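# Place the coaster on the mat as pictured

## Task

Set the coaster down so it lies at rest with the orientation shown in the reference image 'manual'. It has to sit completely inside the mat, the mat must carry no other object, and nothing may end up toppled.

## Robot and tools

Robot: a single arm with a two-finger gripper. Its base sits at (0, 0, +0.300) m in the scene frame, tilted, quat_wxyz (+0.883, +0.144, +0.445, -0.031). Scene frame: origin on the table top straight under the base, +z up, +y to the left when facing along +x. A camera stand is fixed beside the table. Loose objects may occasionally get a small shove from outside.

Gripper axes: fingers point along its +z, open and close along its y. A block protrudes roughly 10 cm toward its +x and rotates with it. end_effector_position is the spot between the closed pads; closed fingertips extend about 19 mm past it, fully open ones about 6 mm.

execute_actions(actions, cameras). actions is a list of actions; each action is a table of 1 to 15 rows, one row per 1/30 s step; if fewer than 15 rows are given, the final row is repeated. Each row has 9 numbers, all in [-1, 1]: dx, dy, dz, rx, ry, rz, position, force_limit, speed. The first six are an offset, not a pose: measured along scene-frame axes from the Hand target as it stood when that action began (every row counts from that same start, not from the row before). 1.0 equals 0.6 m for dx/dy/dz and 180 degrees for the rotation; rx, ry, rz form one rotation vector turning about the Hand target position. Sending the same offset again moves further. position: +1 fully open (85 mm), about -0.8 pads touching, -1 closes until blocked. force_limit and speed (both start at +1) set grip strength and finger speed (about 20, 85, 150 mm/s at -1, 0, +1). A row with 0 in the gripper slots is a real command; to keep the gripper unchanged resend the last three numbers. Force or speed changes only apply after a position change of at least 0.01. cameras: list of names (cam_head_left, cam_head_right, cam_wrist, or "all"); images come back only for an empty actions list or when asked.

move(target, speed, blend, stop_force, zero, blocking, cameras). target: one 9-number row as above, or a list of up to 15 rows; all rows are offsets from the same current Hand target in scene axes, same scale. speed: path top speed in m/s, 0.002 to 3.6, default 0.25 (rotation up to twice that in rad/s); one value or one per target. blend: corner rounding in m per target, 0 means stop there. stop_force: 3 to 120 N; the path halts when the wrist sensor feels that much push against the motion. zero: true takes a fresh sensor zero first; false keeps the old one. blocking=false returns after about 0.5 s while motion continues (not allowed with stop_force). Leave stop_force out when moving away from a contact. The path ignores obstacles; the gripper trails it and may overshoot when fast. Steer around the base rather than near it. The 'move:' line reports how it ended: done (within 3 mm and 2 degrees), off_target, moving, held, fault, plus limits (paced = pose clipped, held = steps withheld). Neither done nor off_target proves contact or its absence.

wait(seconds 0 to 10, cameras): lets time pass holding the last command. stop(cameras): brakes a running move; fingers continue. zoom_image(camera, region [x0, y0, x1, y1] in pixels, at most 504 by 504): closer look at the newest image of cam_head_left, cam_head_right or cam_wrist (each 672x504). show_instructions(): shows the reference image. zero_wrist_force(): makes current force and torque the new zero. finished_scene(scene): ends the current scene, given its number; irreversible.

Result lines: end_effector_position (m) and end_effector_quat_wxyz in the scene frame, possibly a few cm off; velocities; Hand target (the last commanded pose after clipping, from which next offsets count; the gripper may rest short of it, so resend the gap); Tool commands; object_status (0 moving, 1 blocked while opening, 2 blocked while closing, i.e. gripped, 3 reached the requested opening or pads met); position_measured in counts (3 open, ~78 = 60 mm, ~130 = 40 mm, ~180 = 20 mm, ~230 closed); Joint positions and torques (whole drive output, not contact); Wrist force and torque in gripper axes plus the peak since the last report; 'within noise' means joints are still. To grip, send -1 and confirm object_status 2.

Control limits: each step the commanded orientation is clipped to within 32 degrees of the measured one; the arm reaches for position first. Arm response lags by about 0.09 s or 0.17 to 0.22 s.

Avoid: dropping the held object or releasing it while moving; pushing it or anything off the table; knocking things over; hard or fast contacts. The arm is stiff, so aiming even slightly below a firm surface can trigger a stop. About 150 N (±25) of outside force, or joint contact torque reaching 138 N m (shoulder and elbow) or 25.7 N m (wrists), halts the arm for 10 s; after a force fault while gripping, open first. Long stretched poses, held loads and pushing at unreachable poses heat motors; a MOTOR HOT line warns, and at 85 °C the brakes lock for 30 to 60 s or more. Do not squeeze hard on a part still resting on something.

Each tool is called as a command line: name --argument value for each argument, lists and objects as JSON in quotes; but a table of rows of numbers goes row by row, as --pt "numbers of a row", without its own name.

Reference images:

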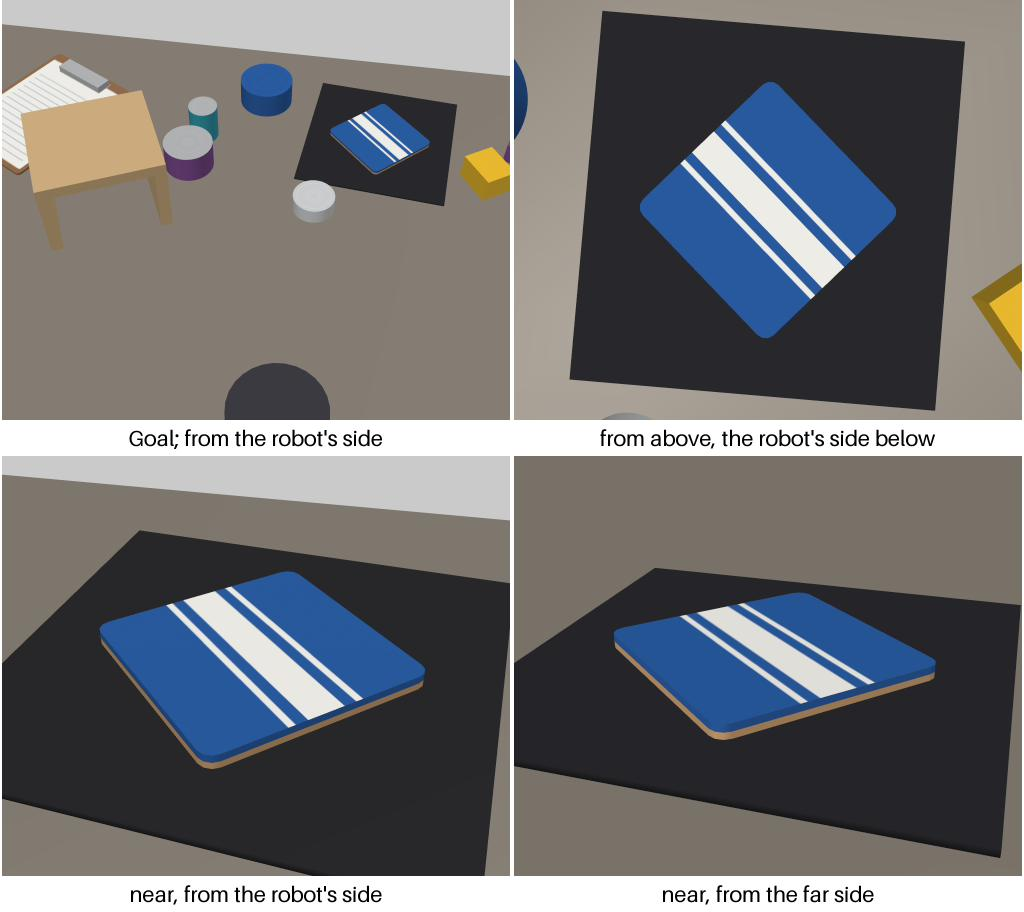

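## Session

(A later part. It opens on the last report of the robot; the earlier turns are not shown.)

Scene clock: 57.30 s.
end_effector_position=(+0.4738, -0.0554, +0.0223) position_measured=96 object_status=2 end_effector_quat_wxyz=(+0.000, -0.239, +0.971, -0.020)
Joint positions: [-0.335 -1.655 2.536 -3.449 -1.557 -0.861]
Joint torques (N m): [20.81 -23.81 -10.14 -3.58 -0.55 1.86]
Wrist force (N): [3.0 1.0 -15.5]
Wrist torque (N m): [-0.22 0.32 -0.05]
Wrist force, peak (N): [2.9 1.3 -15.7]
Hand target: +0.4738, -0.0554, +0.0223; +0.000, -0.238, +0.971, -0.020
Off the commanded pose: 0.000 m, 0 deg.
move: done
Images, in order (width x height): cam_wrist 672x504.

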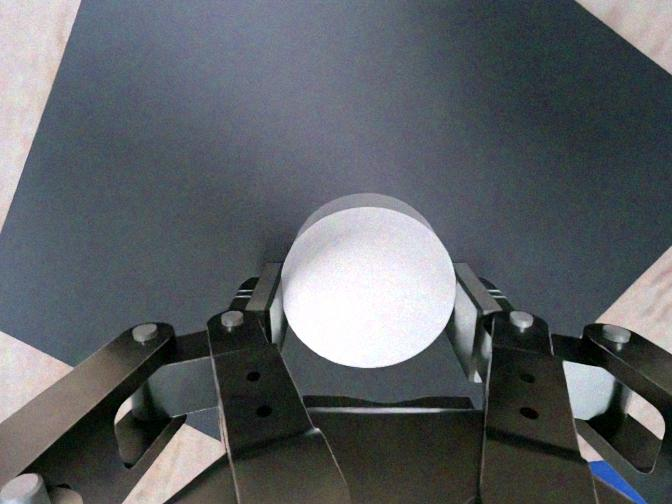

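move --pt "0 0 0.2 0 0 0 -1 -0.7 -0.6" --pt "0.127 0.45 0.2 0 0 0 -1 -0.7 -0.6" --pt "0.127 0.45 0.02 0 0 0 -1 -0.7 -0.6" --speed '[0.2,0.4,0.2]' --blend '[0.03,0.03,0]' --cameras '["cam_wrist"]'

move --target '[0,0,-0.04,0,0,0,-1,-0.7,-0.6]' --speed 0.01 --stop_force 3

move --target '[0,0,0.0,0,0,0,1,-0.6,-0.7]'

move --pt "0 0 0.2 0 0 0 1 -0.6 -0.7" --pt "-0.3 -0.1 0.55 0 0 0 1 -0.6 -0.7" --blend '[0.03,0]' --speed '[0.15,0.4]' --cameras '["all"]'

Scene clock: 61.00 s.
end_effector_position=(+0.5499, +0.2146, +0.0345) position_measured=96 object_status=2 end_effector_quat_wxyz=(+0.000, -0.238, +0.971, -0.020)
Joint positions: [0.438 -1.285 2.109 -3.239 -2.186 -0.378]
Joint torques (N m): [16.31 -27.1 -14.76 -5.11 1.4 -1.58]
Wrist force (N): [0.6 0.4 0.5]
Wrist torque (N m): [-0.11 0.26 0.05]
Wrist force, peak (N): [3.2 1.3 -15.8]
Hand target: +0.5500, +0.2146, +0.0343; +0.000, -0.238, +0.971, -0.020
Off the commanded pose: 0.000 m, 0 deg.
move: done
Images, in order (width x height): cam_wrist 672x504.

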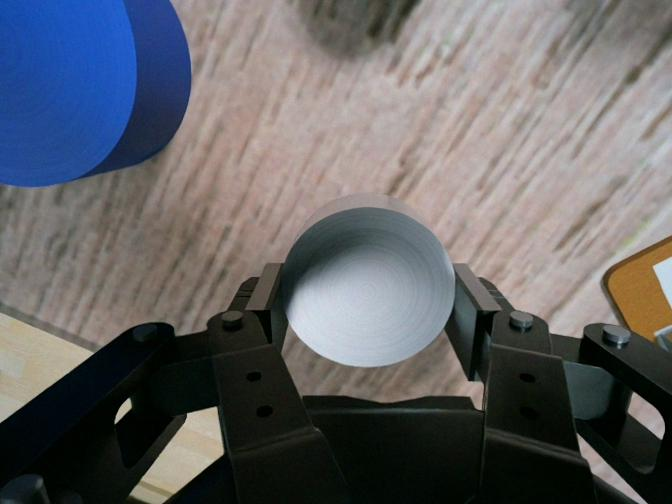

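Scene clock: 63.77 s.
end_effector_position=(+0.5500, +0.2146, +0.0200) position_measured=96 object_status=2 end_effector_quat_wxyz=(+0.000, -0.238, +0.971, -0.020)
Joint positions: [0.421 -1.254 2.096 -3.264 -2.173 -0.392]
Joint torques (N m): [38.02 -41.52 12.79 0.05 -0.52 1.91]
Wrist force (N): [0.7 0.3 0.3]
Wrist torque (N m): [-0.13 0.25 0.04]
Wrist force, peak (N): [8.6 -0.9 -26.1]
Hand target: +0.5500, +0.2146, +0.0200; +0.000, -0.238, +0.971, -0.020 (not the last commanded pose)
Off the commanded pose: 0.010 m, 0 deg.
move: contact

Scene clock: 64.97 s.
end_effector_position=(+0.5500, +0.2146, +0.0200) position_measured=3 object_status=3 end_effector_quat_wxyz=(+0.000, -0.238, +0.971, -0.020)
Joint positions: [0.421 -1.254 2.096 -3.264 -2.173 -0.392]
Joint torques (N m): [37.13 -40.87 12.16 -0.55 0.86 1.95]
Wrist force (N): [0.7 0.1 -0.6]
Wrist torque (N m): [-0.15 0.27 0.03]
Wrist force, peak (N): [0.8 0.5 -0.5]
Hand target: +0.5500, +0.2146, +0.0200; +0.000, -0.238, +0.971, -0.020
Off the commanded pose: 0.000 m, 0 deg.
move: done

Scene clock: 67.77 s.
end_effector_position=(+0.3700, +0.1546, +0.3499) position_measured=3 object_status=3 end_effector_quat_wxyz=(+0.001, -0.239, +0.971, -0.020)
Joint positions: [1.137 -2.062 2.436 -2.121 -2.558 0.508]
Joint torques (N m): [14.3 2.84 -26.6 0.88 1.24 2.04]
Wrist force (N): [1.0 0.3 -0.4]
Wrist torque (N m): [-0.12 0.23 -0.05]
Wrist force, peak (N): [2.1 0.4 -0.9]
Hand target: +0.3700, +0.1546, +0.3500; +0.000, -0.238, +0.971, -0.020
Off the commanded pose: 0.000 m, 0 deg.
move: done

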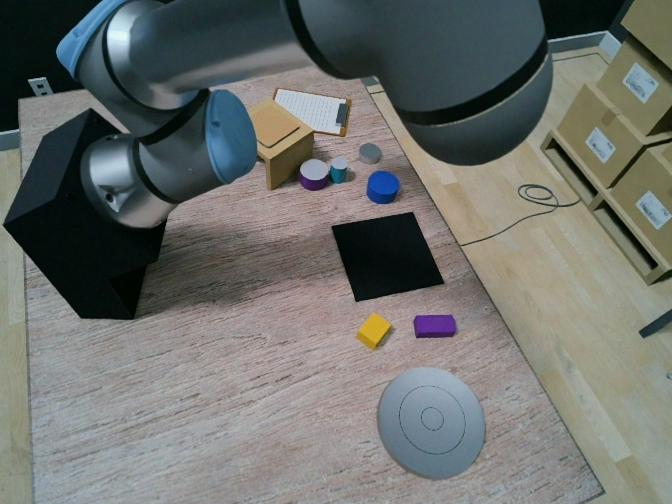

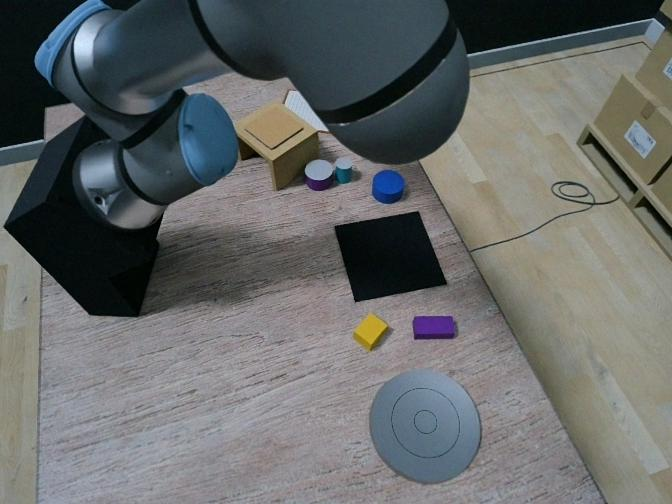

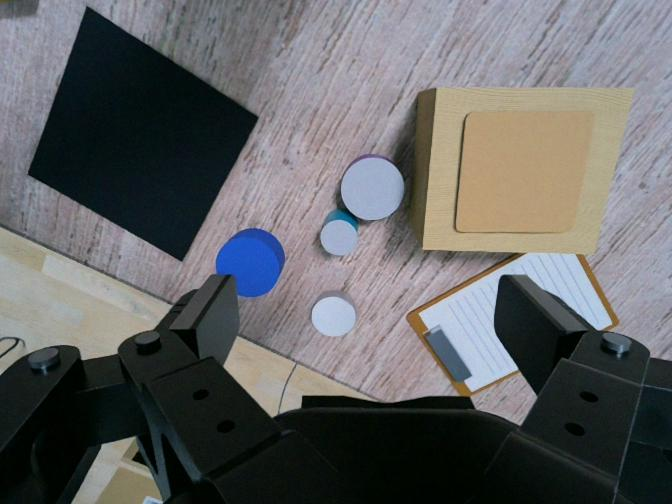

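move --pt "-0.0625 0.104 -0.2 0 0 0 -1 -0.6 -0.2" --pt "-0.0625 0.104 -0.345 0 0 0 -1 -0.6 -0.2" --speed '[0.3,0.15]' --blend '[0.01,0]'

move --target '[0,0,-0.06,0,0,0,-1,-0.6,-0.2]' --speed 0.008 --stop_force 3 --cameras '["cam_wrist"]'

Scene clock: 72.20 s.
end_effector_position=(+0.3325, +0.2170, +0.1430) position_measured=232 object_status=3 end_effector_quat_wxyz=(+0.000, -0.238, +0.971, -0.020)
Joint positions: [0.729 -1.266 2.592 -3.555 -2.386 -0.097]
Joint torques (N m): [11.64 -14.66 17.74 -4.47 1.41 -1.57]
Wrist force (N): [0.5 0.3 -0.5]
Wrist torque (N m): [-0.13 0.30 0.03]
Wrist force, peak (N): [0.6 -0.8 -1.6]
Hand target: +0.3325, +0.2170, +0.1430; +0.000, -0.238, +0.971, -0.020
Off the commanded pose: 0.000 m, 0 deg.
move: done

Scene clock: 75.70 s.
end_effector_position=(+0.3325, +0.2170, +0.1251) position_measured=232 object_status=3 end_effector_quat_wxyz=(+0.000, -0.238, +0.971, -0.020)
Joint positions: [0.688 -1.207 2.583 -3.638 -2.36 -0.143]
Joint torques (N m): [34.02 -28.81 18.08 0.59 -1.03 1.97]
Wrist force (N): [0.9 -0.4 -2.9]
Wrist torque (N m): [-0.18 0.37 0.00]
Wrist force, peak (N): [15.8 -0.3 -44.2]
Hand target: +0.3325, +0.2170, +0.1251; +0.000, -0.238, +0.971, -0.020 (not the last commanded pose)
Off the commanded pose: 0.018 m, 0 deg.
move: contact
Images, in order (width x height): cam_wrist 672x504.

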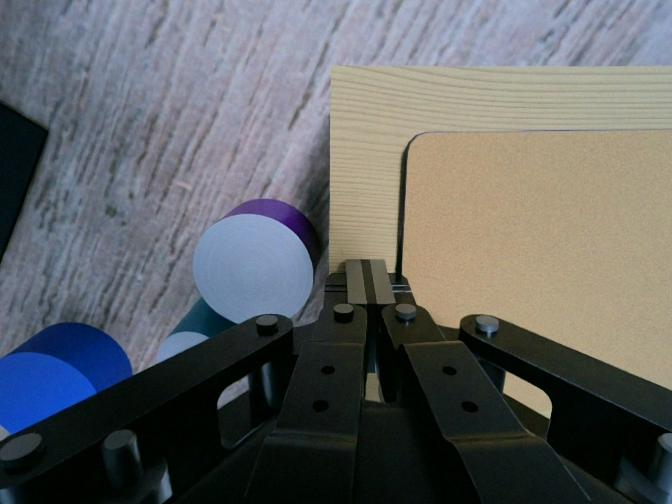

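move --pt "-0.0177 -0.0092 0.005 0 0 0 -1 -0.6 -0.2" --pt "-0.0698 0.0905 0.005 0 0 0 -1 -0.6 -0.2" --speed 0.04 --cameras '["cam_wrist"]'

Scene clock: 79.40 s.
end_effector_position=(+0.2906, +0.2712, +0.1281) position_measured=232 object_status=3 end_effector_quat_wxyz=(+0.000, -0.238, +0.971, -0.020)
Joint positions: [0.84 -1.044 2.513 -3.594 -2.449 0.041]
Joint torques (N m): [36.63 -14.32 -9.41 0.86 -1.15 1.94]
Wrist force (N): [0.0 -0.1 -0.2]
Wrist torque (N m): [-0.15 0.37 -0.05]
Wrist force, peak (N): [0.9 -0.5 -3.0]
Hand target: +0.2906, +0.2713, +0.1281; +0.000, -0.238, +0.971, -0.020
Off the commanded pose: 0.000 m, 0 deg.
move: done
Images, in order (width x height): cam_wrist 672x504.

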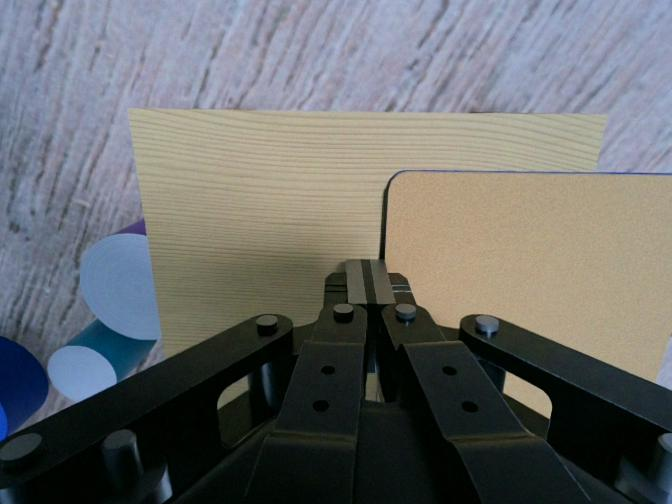

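move --pt "0 -0.02 0.15 0 0 0 0 -0.6 -0.2" --pt "-0.05 0.3 0.38 -0.2 -0.1045 0 0 -0.6 -0.2" --pt "-0.14 0.333 0.35 -0.4315 -0.2255 0 0 -0.6 -0.2" --speed '[0.2,0.4,0.4]' --blend '[0.03,0.04,0]' --cameras '["all"]'

Scene clock: 85.97 s.
end_effector_position=(+0.2066, +0.4711, +0.3382) position_measured=129 object_status=3 end_effector_quat_wxyz=(+0.165, -0.166, +0.688, -0.687)
Joint positions: [1.271 -0.049 0.629 0.151 -2.012 2.722]
Joint torques (N m): [41.61 -26.4 -24.43 4.7 3.29 1.81]
Wrist force (N): [0.8 -0.9 -1.0]
Wrist torque (N m): [-0.69 0.14 0.05]
Wrist force, peak (N): [0.9 -0.7 -1.9]
Hand target: +0.2066, +0.4711, +0.3381; +0.165, -0.166, +0.688, -0.687
Off the commanded pose: 0.000 m, 0 deg.
move: done; limits=paced

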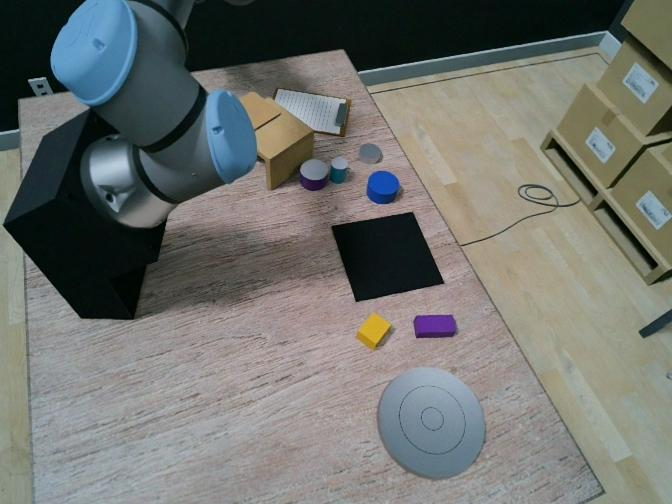

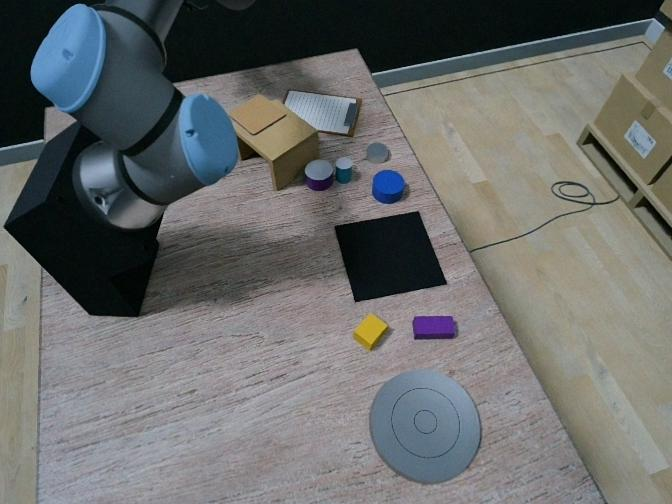

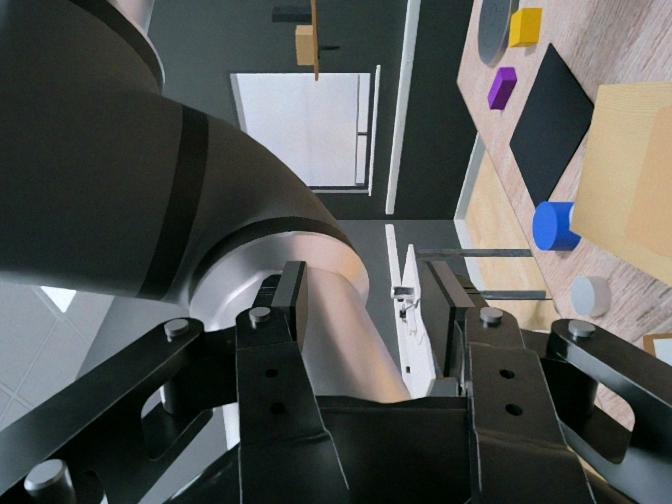

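move --target '[0,0,-0.378,0,0,0,0,-0.6,-0.2]' --speed 0.25 --cameras '["all"]'

zoom_image --camera "cam_head_right" --region '[200, 70, 350, 180]'

Scene clock: 87.73 s.
end_effector_position=(+0.2057, +0.4662, +0.2299) position_measured=129 object_status=3 end_effector_quat_wxyz=(+0.165, -0.166, +0.689, -0.686)
Joint positions: [1.139 0.063 0.566 0.149 -2.11 2.823]
Joint torques (N m): [64.82 -38.07 5.92 -0.45 3.4 -1.71]
Wrist force (N): [1.0 -1.1 -1.0]
Wrist torque (N m): [-0.70 0.10 0.15]
Wrist force, peak (N): [0.4 6.6 -0.4]
Hand target: +0.2057, +0.4662, +0.2301; +0.165, -0.166, +0.689, -0.686 (not the last commanded pose)
Off the commanded pose: 0.119 m, 0 deg.
move: held (a check stopped the path); limits=held
pose unreachable: on one or more control steps of this call, first in action 0 (counted from 0), an arm could not follow its commanded pose, so it was not sent that pose on those steps. It may still have moved: this result reports where it is.
cause: moving toward the commanded pose would bring two parts of the arm too close to each other (its gripper and another part of the arm, with joints 4 (wrist 1) to 6 (wrist 3) between them, 6 mm apart when it was first held).

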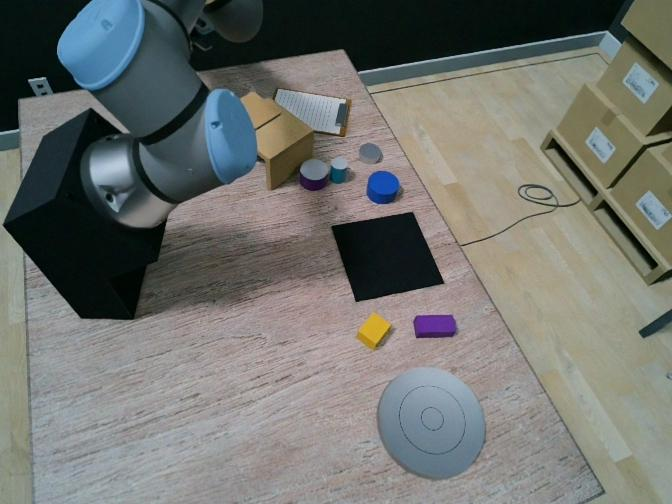

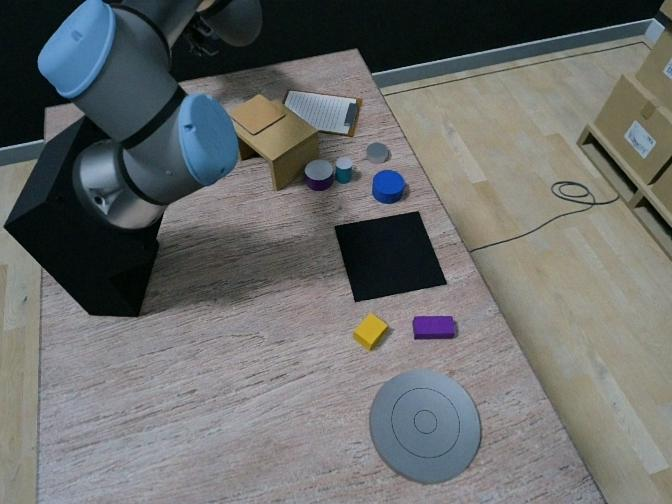

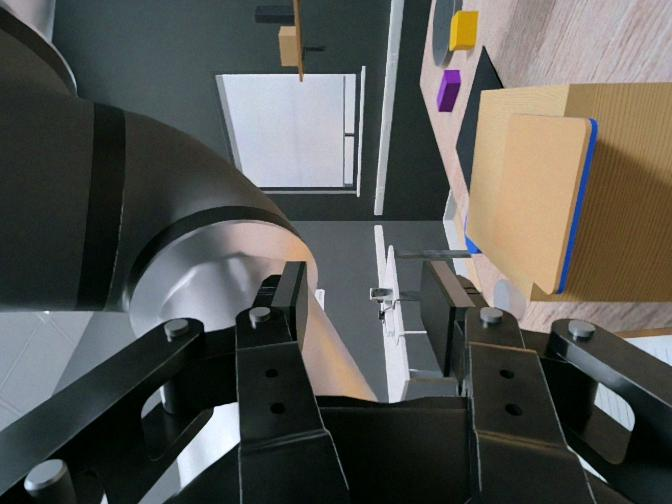

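Scaled by 3.360.

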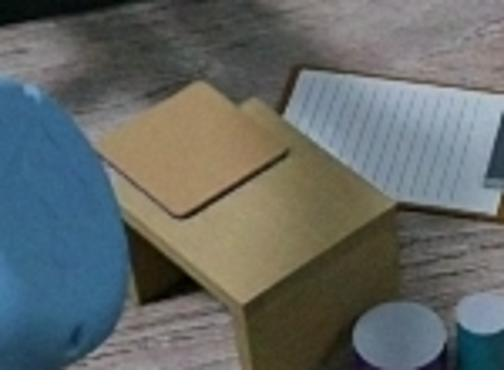

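move --pt "0 0 0.15 0.2315 -0.443 0 0 -0.6 -0.2" --pt "0 0 0.1 0.454 -0.869 0 0 -0.6 -0.2" --pt "0 0.008 -0.199 0.463 -0.886 0 0 -0.6 -0.2" --speed '[0.7,0.7,0.25]' --blend '[0.03,0.02,0]' --cameras '["all"]'

Scene clock: 90.07 s.
end_effector_position=(+0.2056, +0.4666, +0.2699) position_measured=129 object_status=3 end_effector_quat_wxyz=(+0.372, +0.067, +0.710, -0.593)
Joint positions: [1.192 0 0.626 0.119 -2.084 3.43]
Joint torques (N m): [42.71 -24.66 -22.36 -0.5 0.79 -1.73]
Wrist force (N): [0.2 -1.6 -0.1]
Wrist torque (N m): [-0.66 0.56 0.16]
Wrist force, peak (N): [-3.3 -4.4 -0.3]
Hand target: +0.2056, +0.4666, +0.2699; +0.372, +0.067, +0.711, -0.593 (not the last commanded pose)
Off the commanded pose: 0.159 m, 142 deg.
move: held (a check stopped the path); path passed 0 of 3 targets; limits=held
pose unreachable: on one or more control steps of this call, first in action 0 (counted from 0), an arm could not follow its commanded pose, so it was not sent that pose on those steps. It may still have moved: this result reports where it is.
cause: moving toward the commanded pose would bring two parts of the arm too close to each other (its gripper and another part of the arm, with joints 4 (wrist 1) to 6 (wrist 3) between them, 16 mm apart when it was first held).

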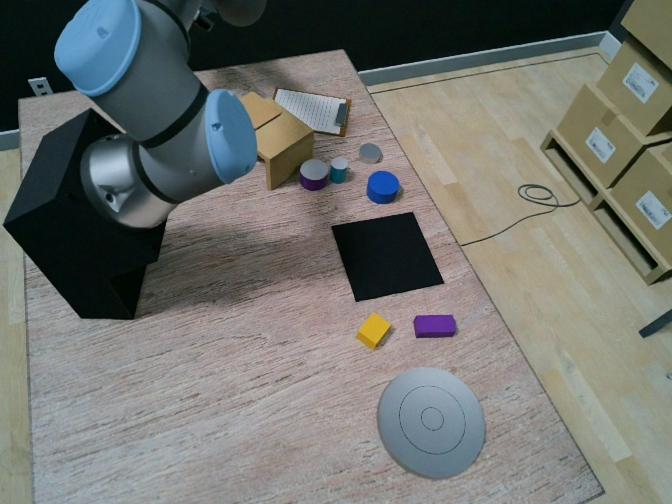

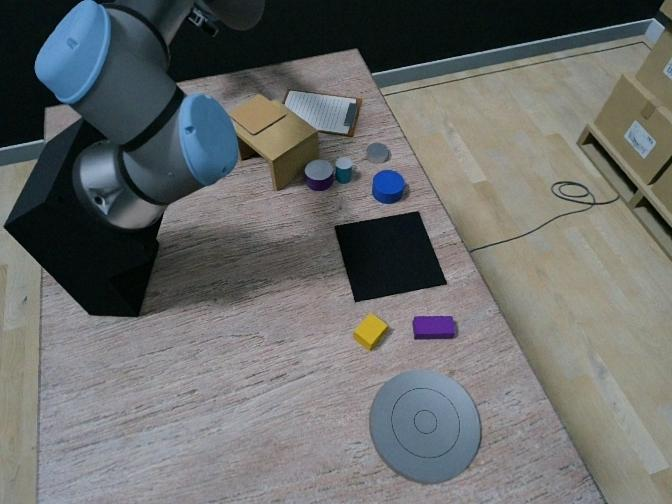

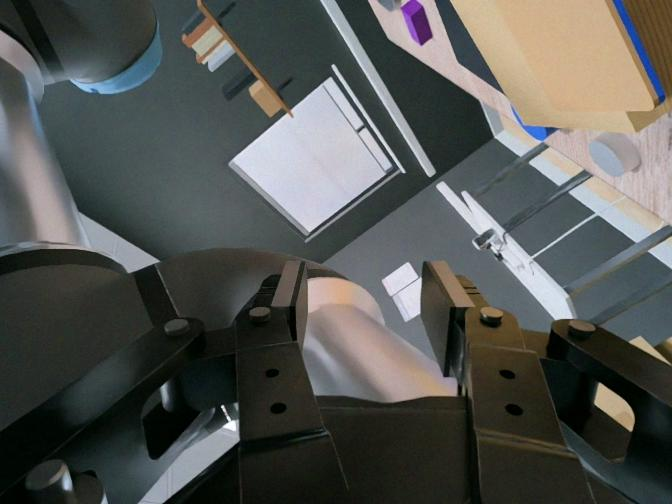

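move --pt "0 0.0 0.2 0.1 0.1 0.05 0 -0.6 -0.2" --pt "0.25 -0.35 0.35 0.35 0.361 0.168 0 -0.6 -0.2" --speed '[0.4,0.5]' --blend '[0.05,0]'

move --pt "0.06 -0.15 0 0.443 0.2315 0 0 -0.6 -0.2" --speed 0.5 --cameras '["all"]'

Scene clock: 95.23 s.
end_effector_position=(+0.3556, +0.2567, +0.4799) position_measured=129 object_status=3 end_effector_quat_wxyz=(-0.001, -0.239, +0.971, +0.001)
Joint positions: [1.523 -1.736 1.993 -1.506 -2.503 1.135]
Joint torques (N m): [0.44 -7.52 -3.81 -4.28 1.57 -1.84]
Wrist force (N): [0.1 -0.3 -0.4]
Wrist torque (N m): [-0.19 0.37 0.04]
Wrist force, peak (N): [0.4 -1.5 -1.9]
Hand target: +0.3556, +0.2566, +0.4799; -0.001, -0.239, +0.971, +0.001
Off the commanded pose: 0.000 m, 0 deg.
move: done

Scene clock: 98.63 s.
end_effector_position=(+0.3917, +0.1667, +0.4799) position_measured=129 object_status=3 end_effector_quat_wxyz=(-0.169, -0.169, +0.686, +0.687)
Joint positions: [-0.406 -2.442 2.07 -0.514 -0.908 -1.705]
Joint torques (N m): [5.51 -26.9 -4.77 4.55 -1.34 -1.45]
Wrist force (N): [-1.3 -0.2 1.9]
Wrist torque (N m): [0.35 0.60 0.03]
Wrist force, peak (N): [-1.2 -0.2 2.0]
Hand target: +0.3916, +0.1666, +0.4799; -0.169, -0.169, +0.686, +0.687
Off the commanded pose: 0.000 m, 0 deg.
move: done; limits=paced

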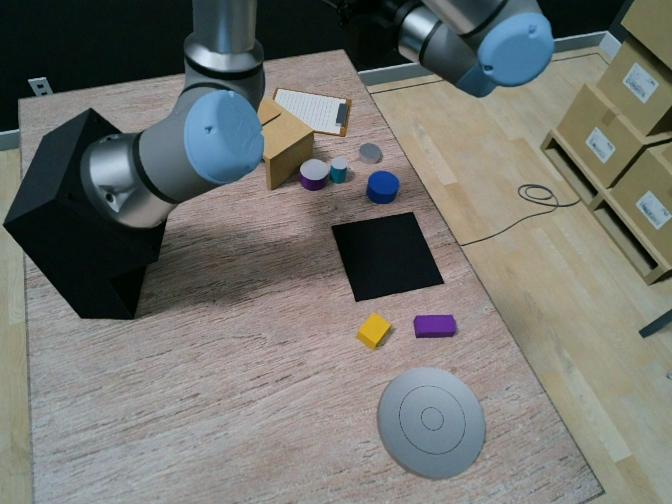

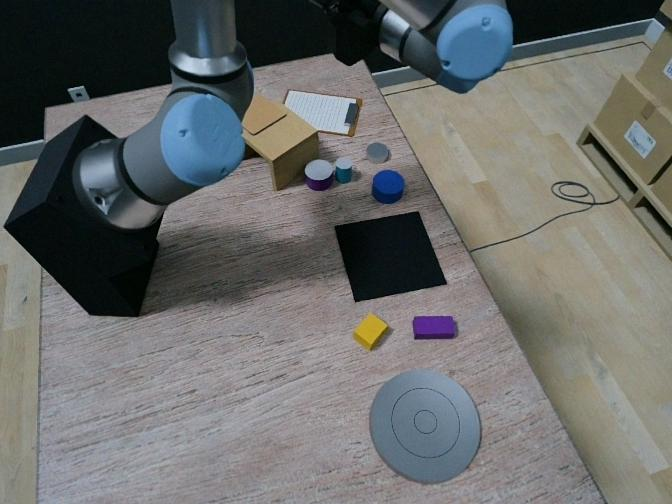

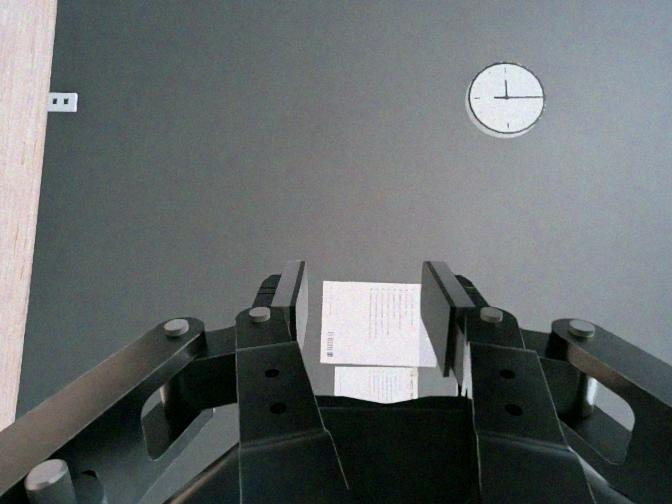

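move --pt "-0.1 0.12 0 -0.443 -0.2315 0 -1 -0.6 -0.2" --pt "-0.2395 0.375 -0.18 -0.443 -0.2315 0 -1 -0.6 -0.2" --pt "-0.2395 0.375 -0.5865 -0.443 -0.2315 0 -1 -0.6 -0.2" --speed '[0.6,0.4,0.25]' --blend '[0.03,0.03,0]' --cameras '["cam_wrist"]'

Scene clock: 104.23 s.
end_effector_position=(+0.2479, +0.3916, +0.1281) position_measured=232 object_status=3 end_effector_quat_wxyz=(-0.001, -0.239, +0.971, +0.001)
Joint positions: [-1.52 -4.104 1.738 0.354 -0.675 -1.857]
Joint torques (N m): [24.7 34.28 -11.16 0.86 1.38 -1.63]
Wrist force (N): [-0.1 -0.1 -0.5]
Wrist torque (N m): [-0.16 0.40 0.05]
Wrist force, peak (N): [-1.2 -0.2 2.2]
Hand target: +0.2479, +0.3916, +0.1280; -0.001, -0.239, +0.971, +0.001
Off the commanded pose: 0.000 m, 0 deg.
shoulder posture changed: the wrist came as close to joint 1's axis as it can, and the arm is now in the other of its two shoulder postures.
move: done
Images, in order (width x height): cam_wrist 672x504.

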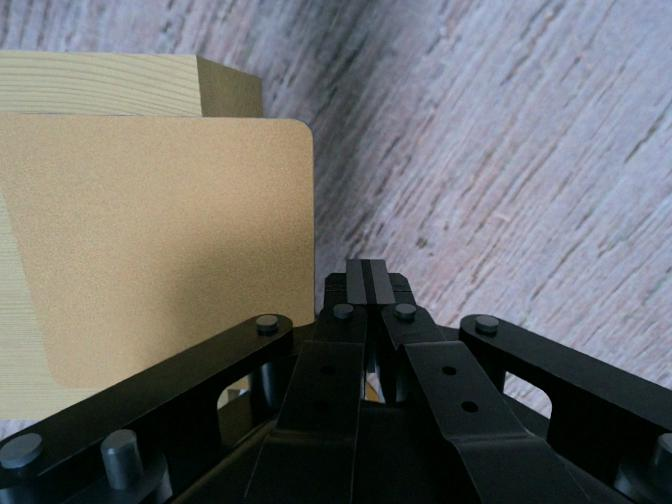

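move --pt "-0.03 0.08 0.15 -0.15 -0.08 0 0 -0.6 -0.2" --pt "-0.08 0.15 0.3 -0.443 -0.2315 0 0 -0.6 -0.2" --pt "-0.0803 0.157 -0.029 -0.443 -0.2315 0 0 -0.6 -0.2" --speed '[0.4,0.5,0.25]' --blend '[0.04,0.03,0]' --cameras '["all"]'

Scene clock: 107.37 s.
end_effector_position=(+0.2007, +0.4818, +0.2909) position_measured=129 object_status=3 end_effector_quat_wxyz=(+0.166, -0.173, +0.700, -0.673)
Joint positions: [-1.523 -4.123 0.917 -0.582 -1.36 -0.656]
Joint torques (N m): [53.45 43.64 26.01 -3.56 -0.14 -1.68]
Wrist force (N): [1.0 -1.2 -1.0]
Wrist torque (N m): [-0.73 0.10 0.13]
Wrist force, peak (N): [1.6 6.5 -1.0]
Hand target: +0.2007, +0.4818, +0.2911; +0.166, -0.173, +0.700, -0.673 (not the last commanded pose)
Off the commanded pose: 0.180 m, 2 deg.
move: held (a check stopped the path); path passed 2 of 3 targets; limits=held
pose unreachable: on one or more control steps of this call, first in action 0 (counted from 0), an arm could not follow its commanded pose, so it was not sent that pose on those steps. It may still have moved: this result reports where it is.
cause: moving toward the commanded pose would bring two parts of the arm too close to each other (its base or mounting and another part of the arm, with joints 1 (shoulder pan) and 2 (shoulder lift) between them, 6 mm apart when it was first held).

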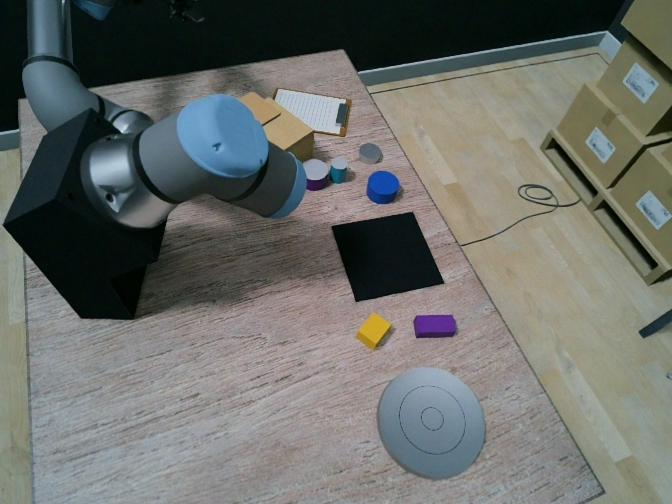

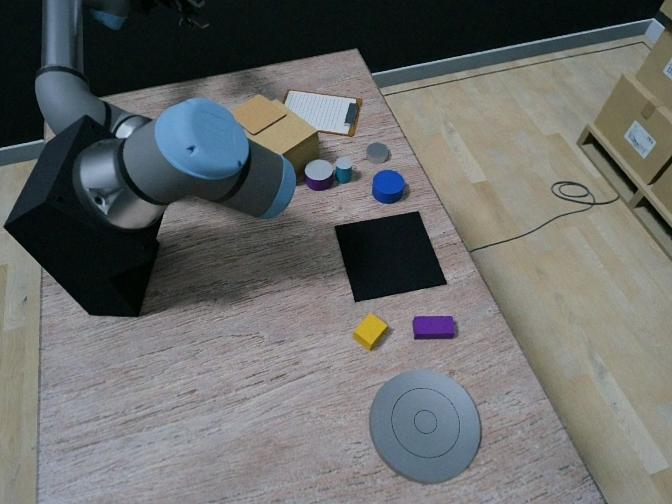

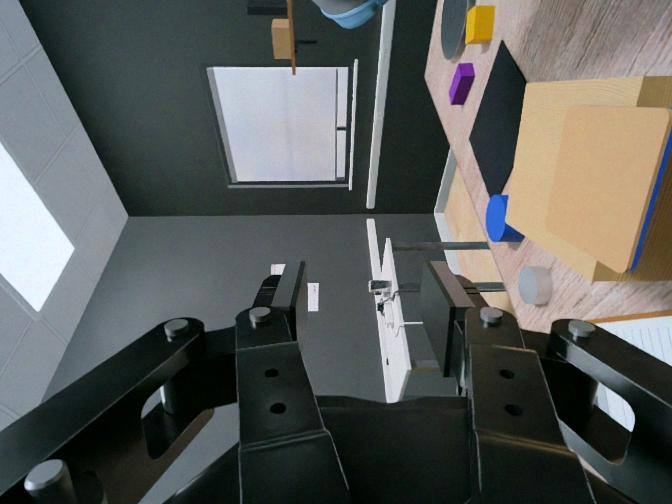

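move --pt "0.03 -0.01 0.08 0 0 0 -1 -0.6 -0.2" --pt "0.08 -0.075 0.04 0.443 0.2315 0 -1 -0.6 -0.2" --pt "0.0789 -0.15 -0.2715 0.443 0.2315 0 -1 -0.6 -0.2" --speed '[0.4,0.5,0.25]' --blend '[0.04,0.03,0]' --cameras '["cam_wrist"]'

Scene clock: 111.63 s.
end_effector_position=(+0.2480, +0.3918, +0.1282) position_measured=232 object_status=3 end_effector_quat_wxyz=(-0.003, -0.239, +0.971, +0.020)
Joint positions: [-1.522 -4.095 1.759 0.385 -0.681 -1.906]
Joint torques (N m): [25.46 24.86 -11.74 0.9 1.39 -1.64]
Wrist force (N): [-0.1 0.0 -0.5]
Wrist torque (N m): [-0.12 0.40 0.06]
Wrist force, peak (N): [1.5 0.9 -1.5]
Hand target: +0.2480, +0.3918, +0.1282; -0.003, -0.239, +0.971, +0.020
Off the commanded pose: 0.000 m, 0 deg.
move: done; blend cut to 0.0258 m at target 1
Images, in order (width x height): cam_wrist 672x504.

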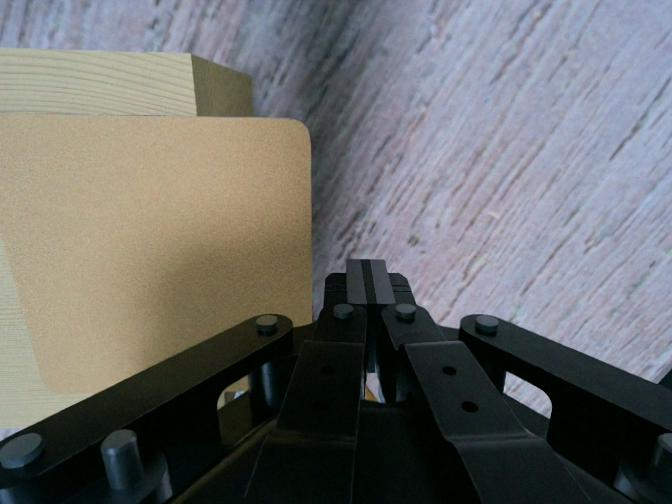

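move --pt "-0.0117 -0.0063 0 0 0 0 -1 -0.6 -0.2" --pt "0.0917 -0.2047 0 0 0 0 -1 -0.6 -0.2" --speed 0.05 --blend 0 --cameras '["all"]'

zoom_image --camera "cam_head_right" --region '[200, 70, 400, 220]'

Scene clock: 116.13 s.
end_effector_position=(+0.3029, +0.2691, +0.1282) position_measured=232 object_status=3 end_effector_quat_wxyz=(-0.003, -0.239, +0.971, +0.020)
Joint positions: [-1.581 -4.058 2.063 0.114 -0.661 -1.994]
Joint torques (N m): [20.66 30.15 11.45 -4.48 1.47 -1.72]
Wrist force (N): [0.1 -0.2 -0.4]
Wrist torque (N m): [-0.18 0.36 0.06]
Wrist force, peak (N): [-0.3 0.5 -0.6]
Hand target: +0.3030, +0.2690, +0.1282; -0.003, -0.239, +0.971, +0.020
Off the commanded pose: 0.000 m, 0 deg.
move: done

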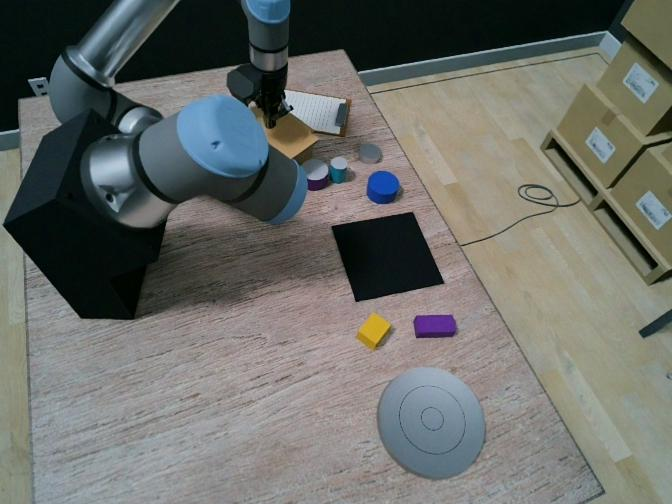

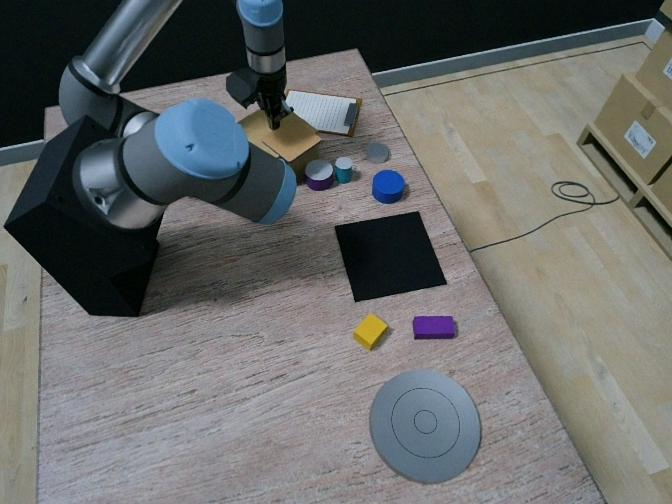

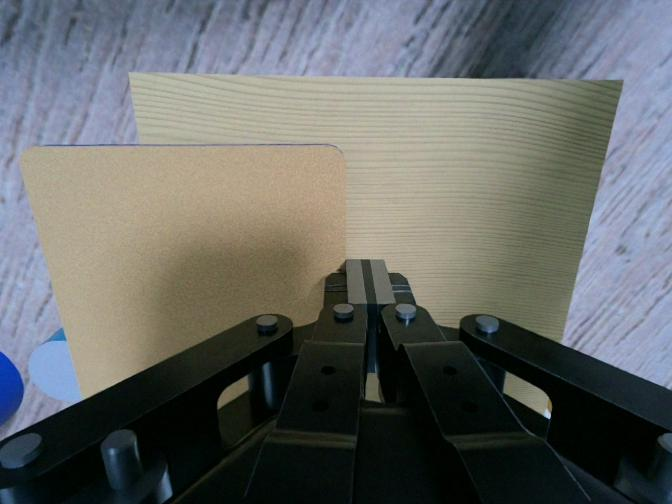

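Scaled by 2.520.

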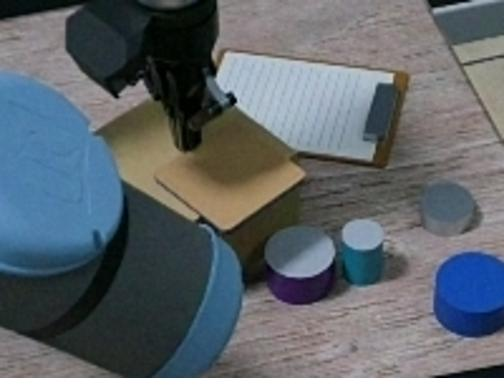

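move --pt "0 0 0.25 0 0 0 0 -0.6 -0.2" --pt "0.14 -0.24 0.58 0.4315 0.2255 0 0 -0.6 -0.2" --pt "0.137 -0.298 0.18 0.4315 0.2255 0 0 -0.6 -0.2" --speed '[0.25,0.5,0.25]' --blend '[0.04,0.03,0]' --cameras '["all"]'

Scene clock: 122.10 s.
end_effector_position=(+0.3852, +0.0902, +0.2363) position_measured=129 object_status=3 end_effector_quat_wxyz=(-0.167, -0.168, +0.688, +0.686)
Joint positions: [-0.551 -1.881 2.149 -1.079 -0.999 -1.837]
Joint torques (N m): [22.66 -23.64 -19.92 -0.16 0.95 2]
Wrist force (N): [-1.1 -0.1 1.9]
Wrist torque (N m): [0.37 0.57 -0.07]
Wrist force, peak (N): [-1.4 -0.1 2.1]
Hand target: +0.3852, +0.0902, +0.2362; -0.167, -0.168, +0.688, +0.686
Off the commanded pose: 0.000 m, 0 deg.
shoulder posture changed: the wrist came as close to joint 1's axis as it can, and the arm is now in the other of its two shoulder postures.
move: done

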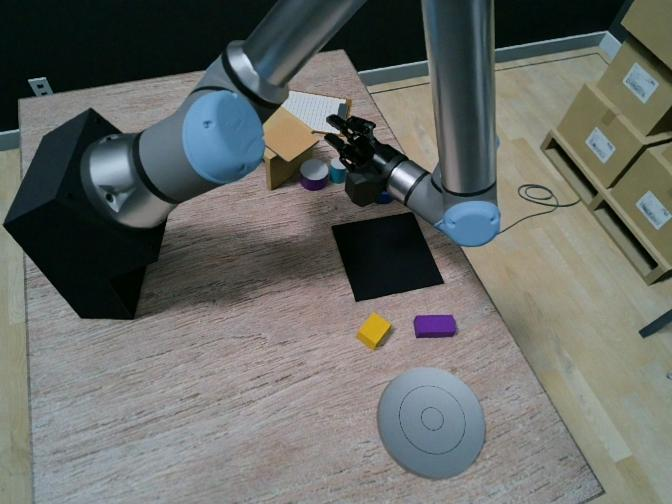

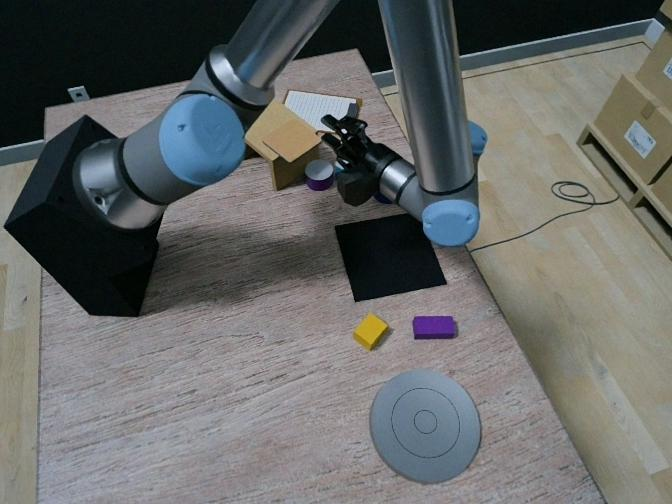

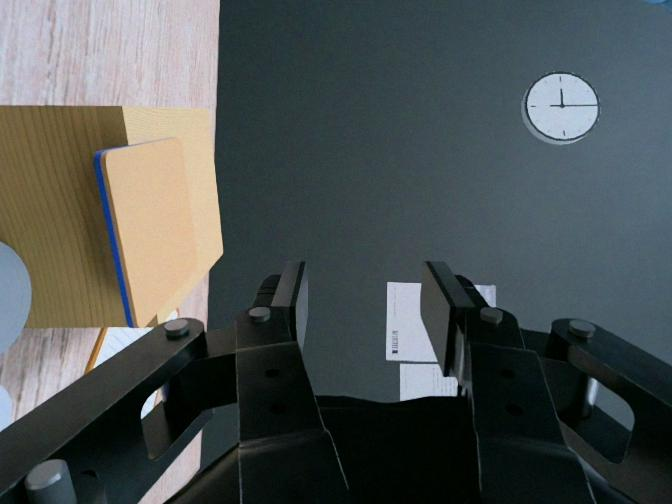

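move --target '[0,0,-0.2095,0,0,0,0,-0.6,-0.2]' --speed 0.15 --cameras '["all"]'

zoom_image --camera "cam_head_left" --region '[220, 70, 420, 220]'

Scene clock: 124.17 s.
end_effector_position=(+0.3852, +0.0902, +0.1106) position_measured=129 object_status=3 end_effector_quat_wxyz=(-0.167, -0.168, +0.688, +0.686)
Joint positions: [-0.485 -1.531 2.057 -1.369 -0.954 -1.779]
Joint torques (N m): [20.53 -27.98 -14.41 -0.21 1.14 2]
Wrist force (N): [-0.9 -0.2 1.9]
Wrist torque (N m): [0.36 0.54 -0.07]
Wrist force, peak (N): [-1.1 -1.4 2.0]
Hand target: +0.3852, +0.0902, +0.1105; -0.167, -0.168, +0.688, +0.686
Off the commanded pose: 0.000 m, 0 deg.
move: done

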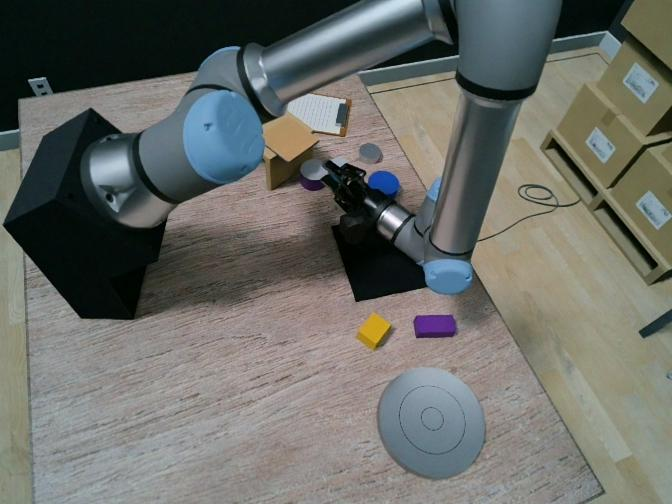

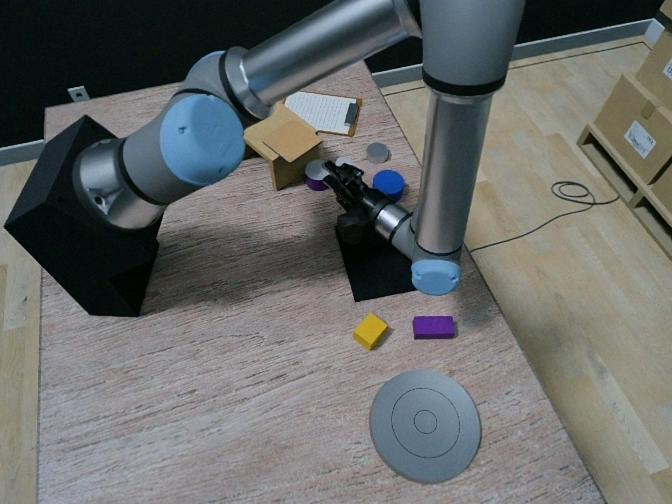

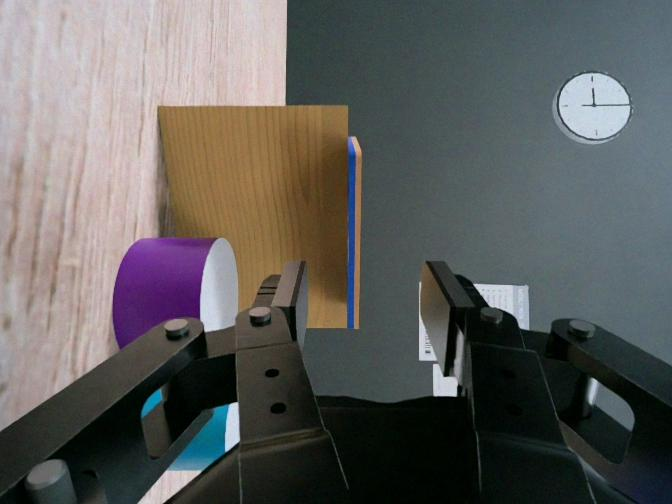

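Scaled by 2.520.

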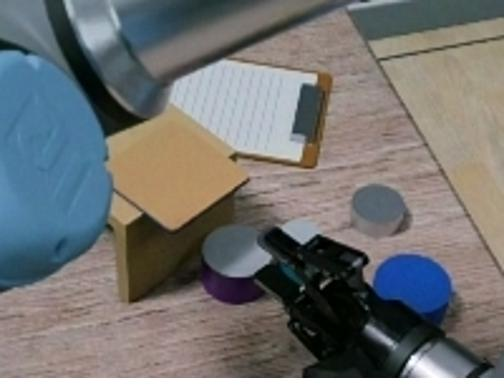

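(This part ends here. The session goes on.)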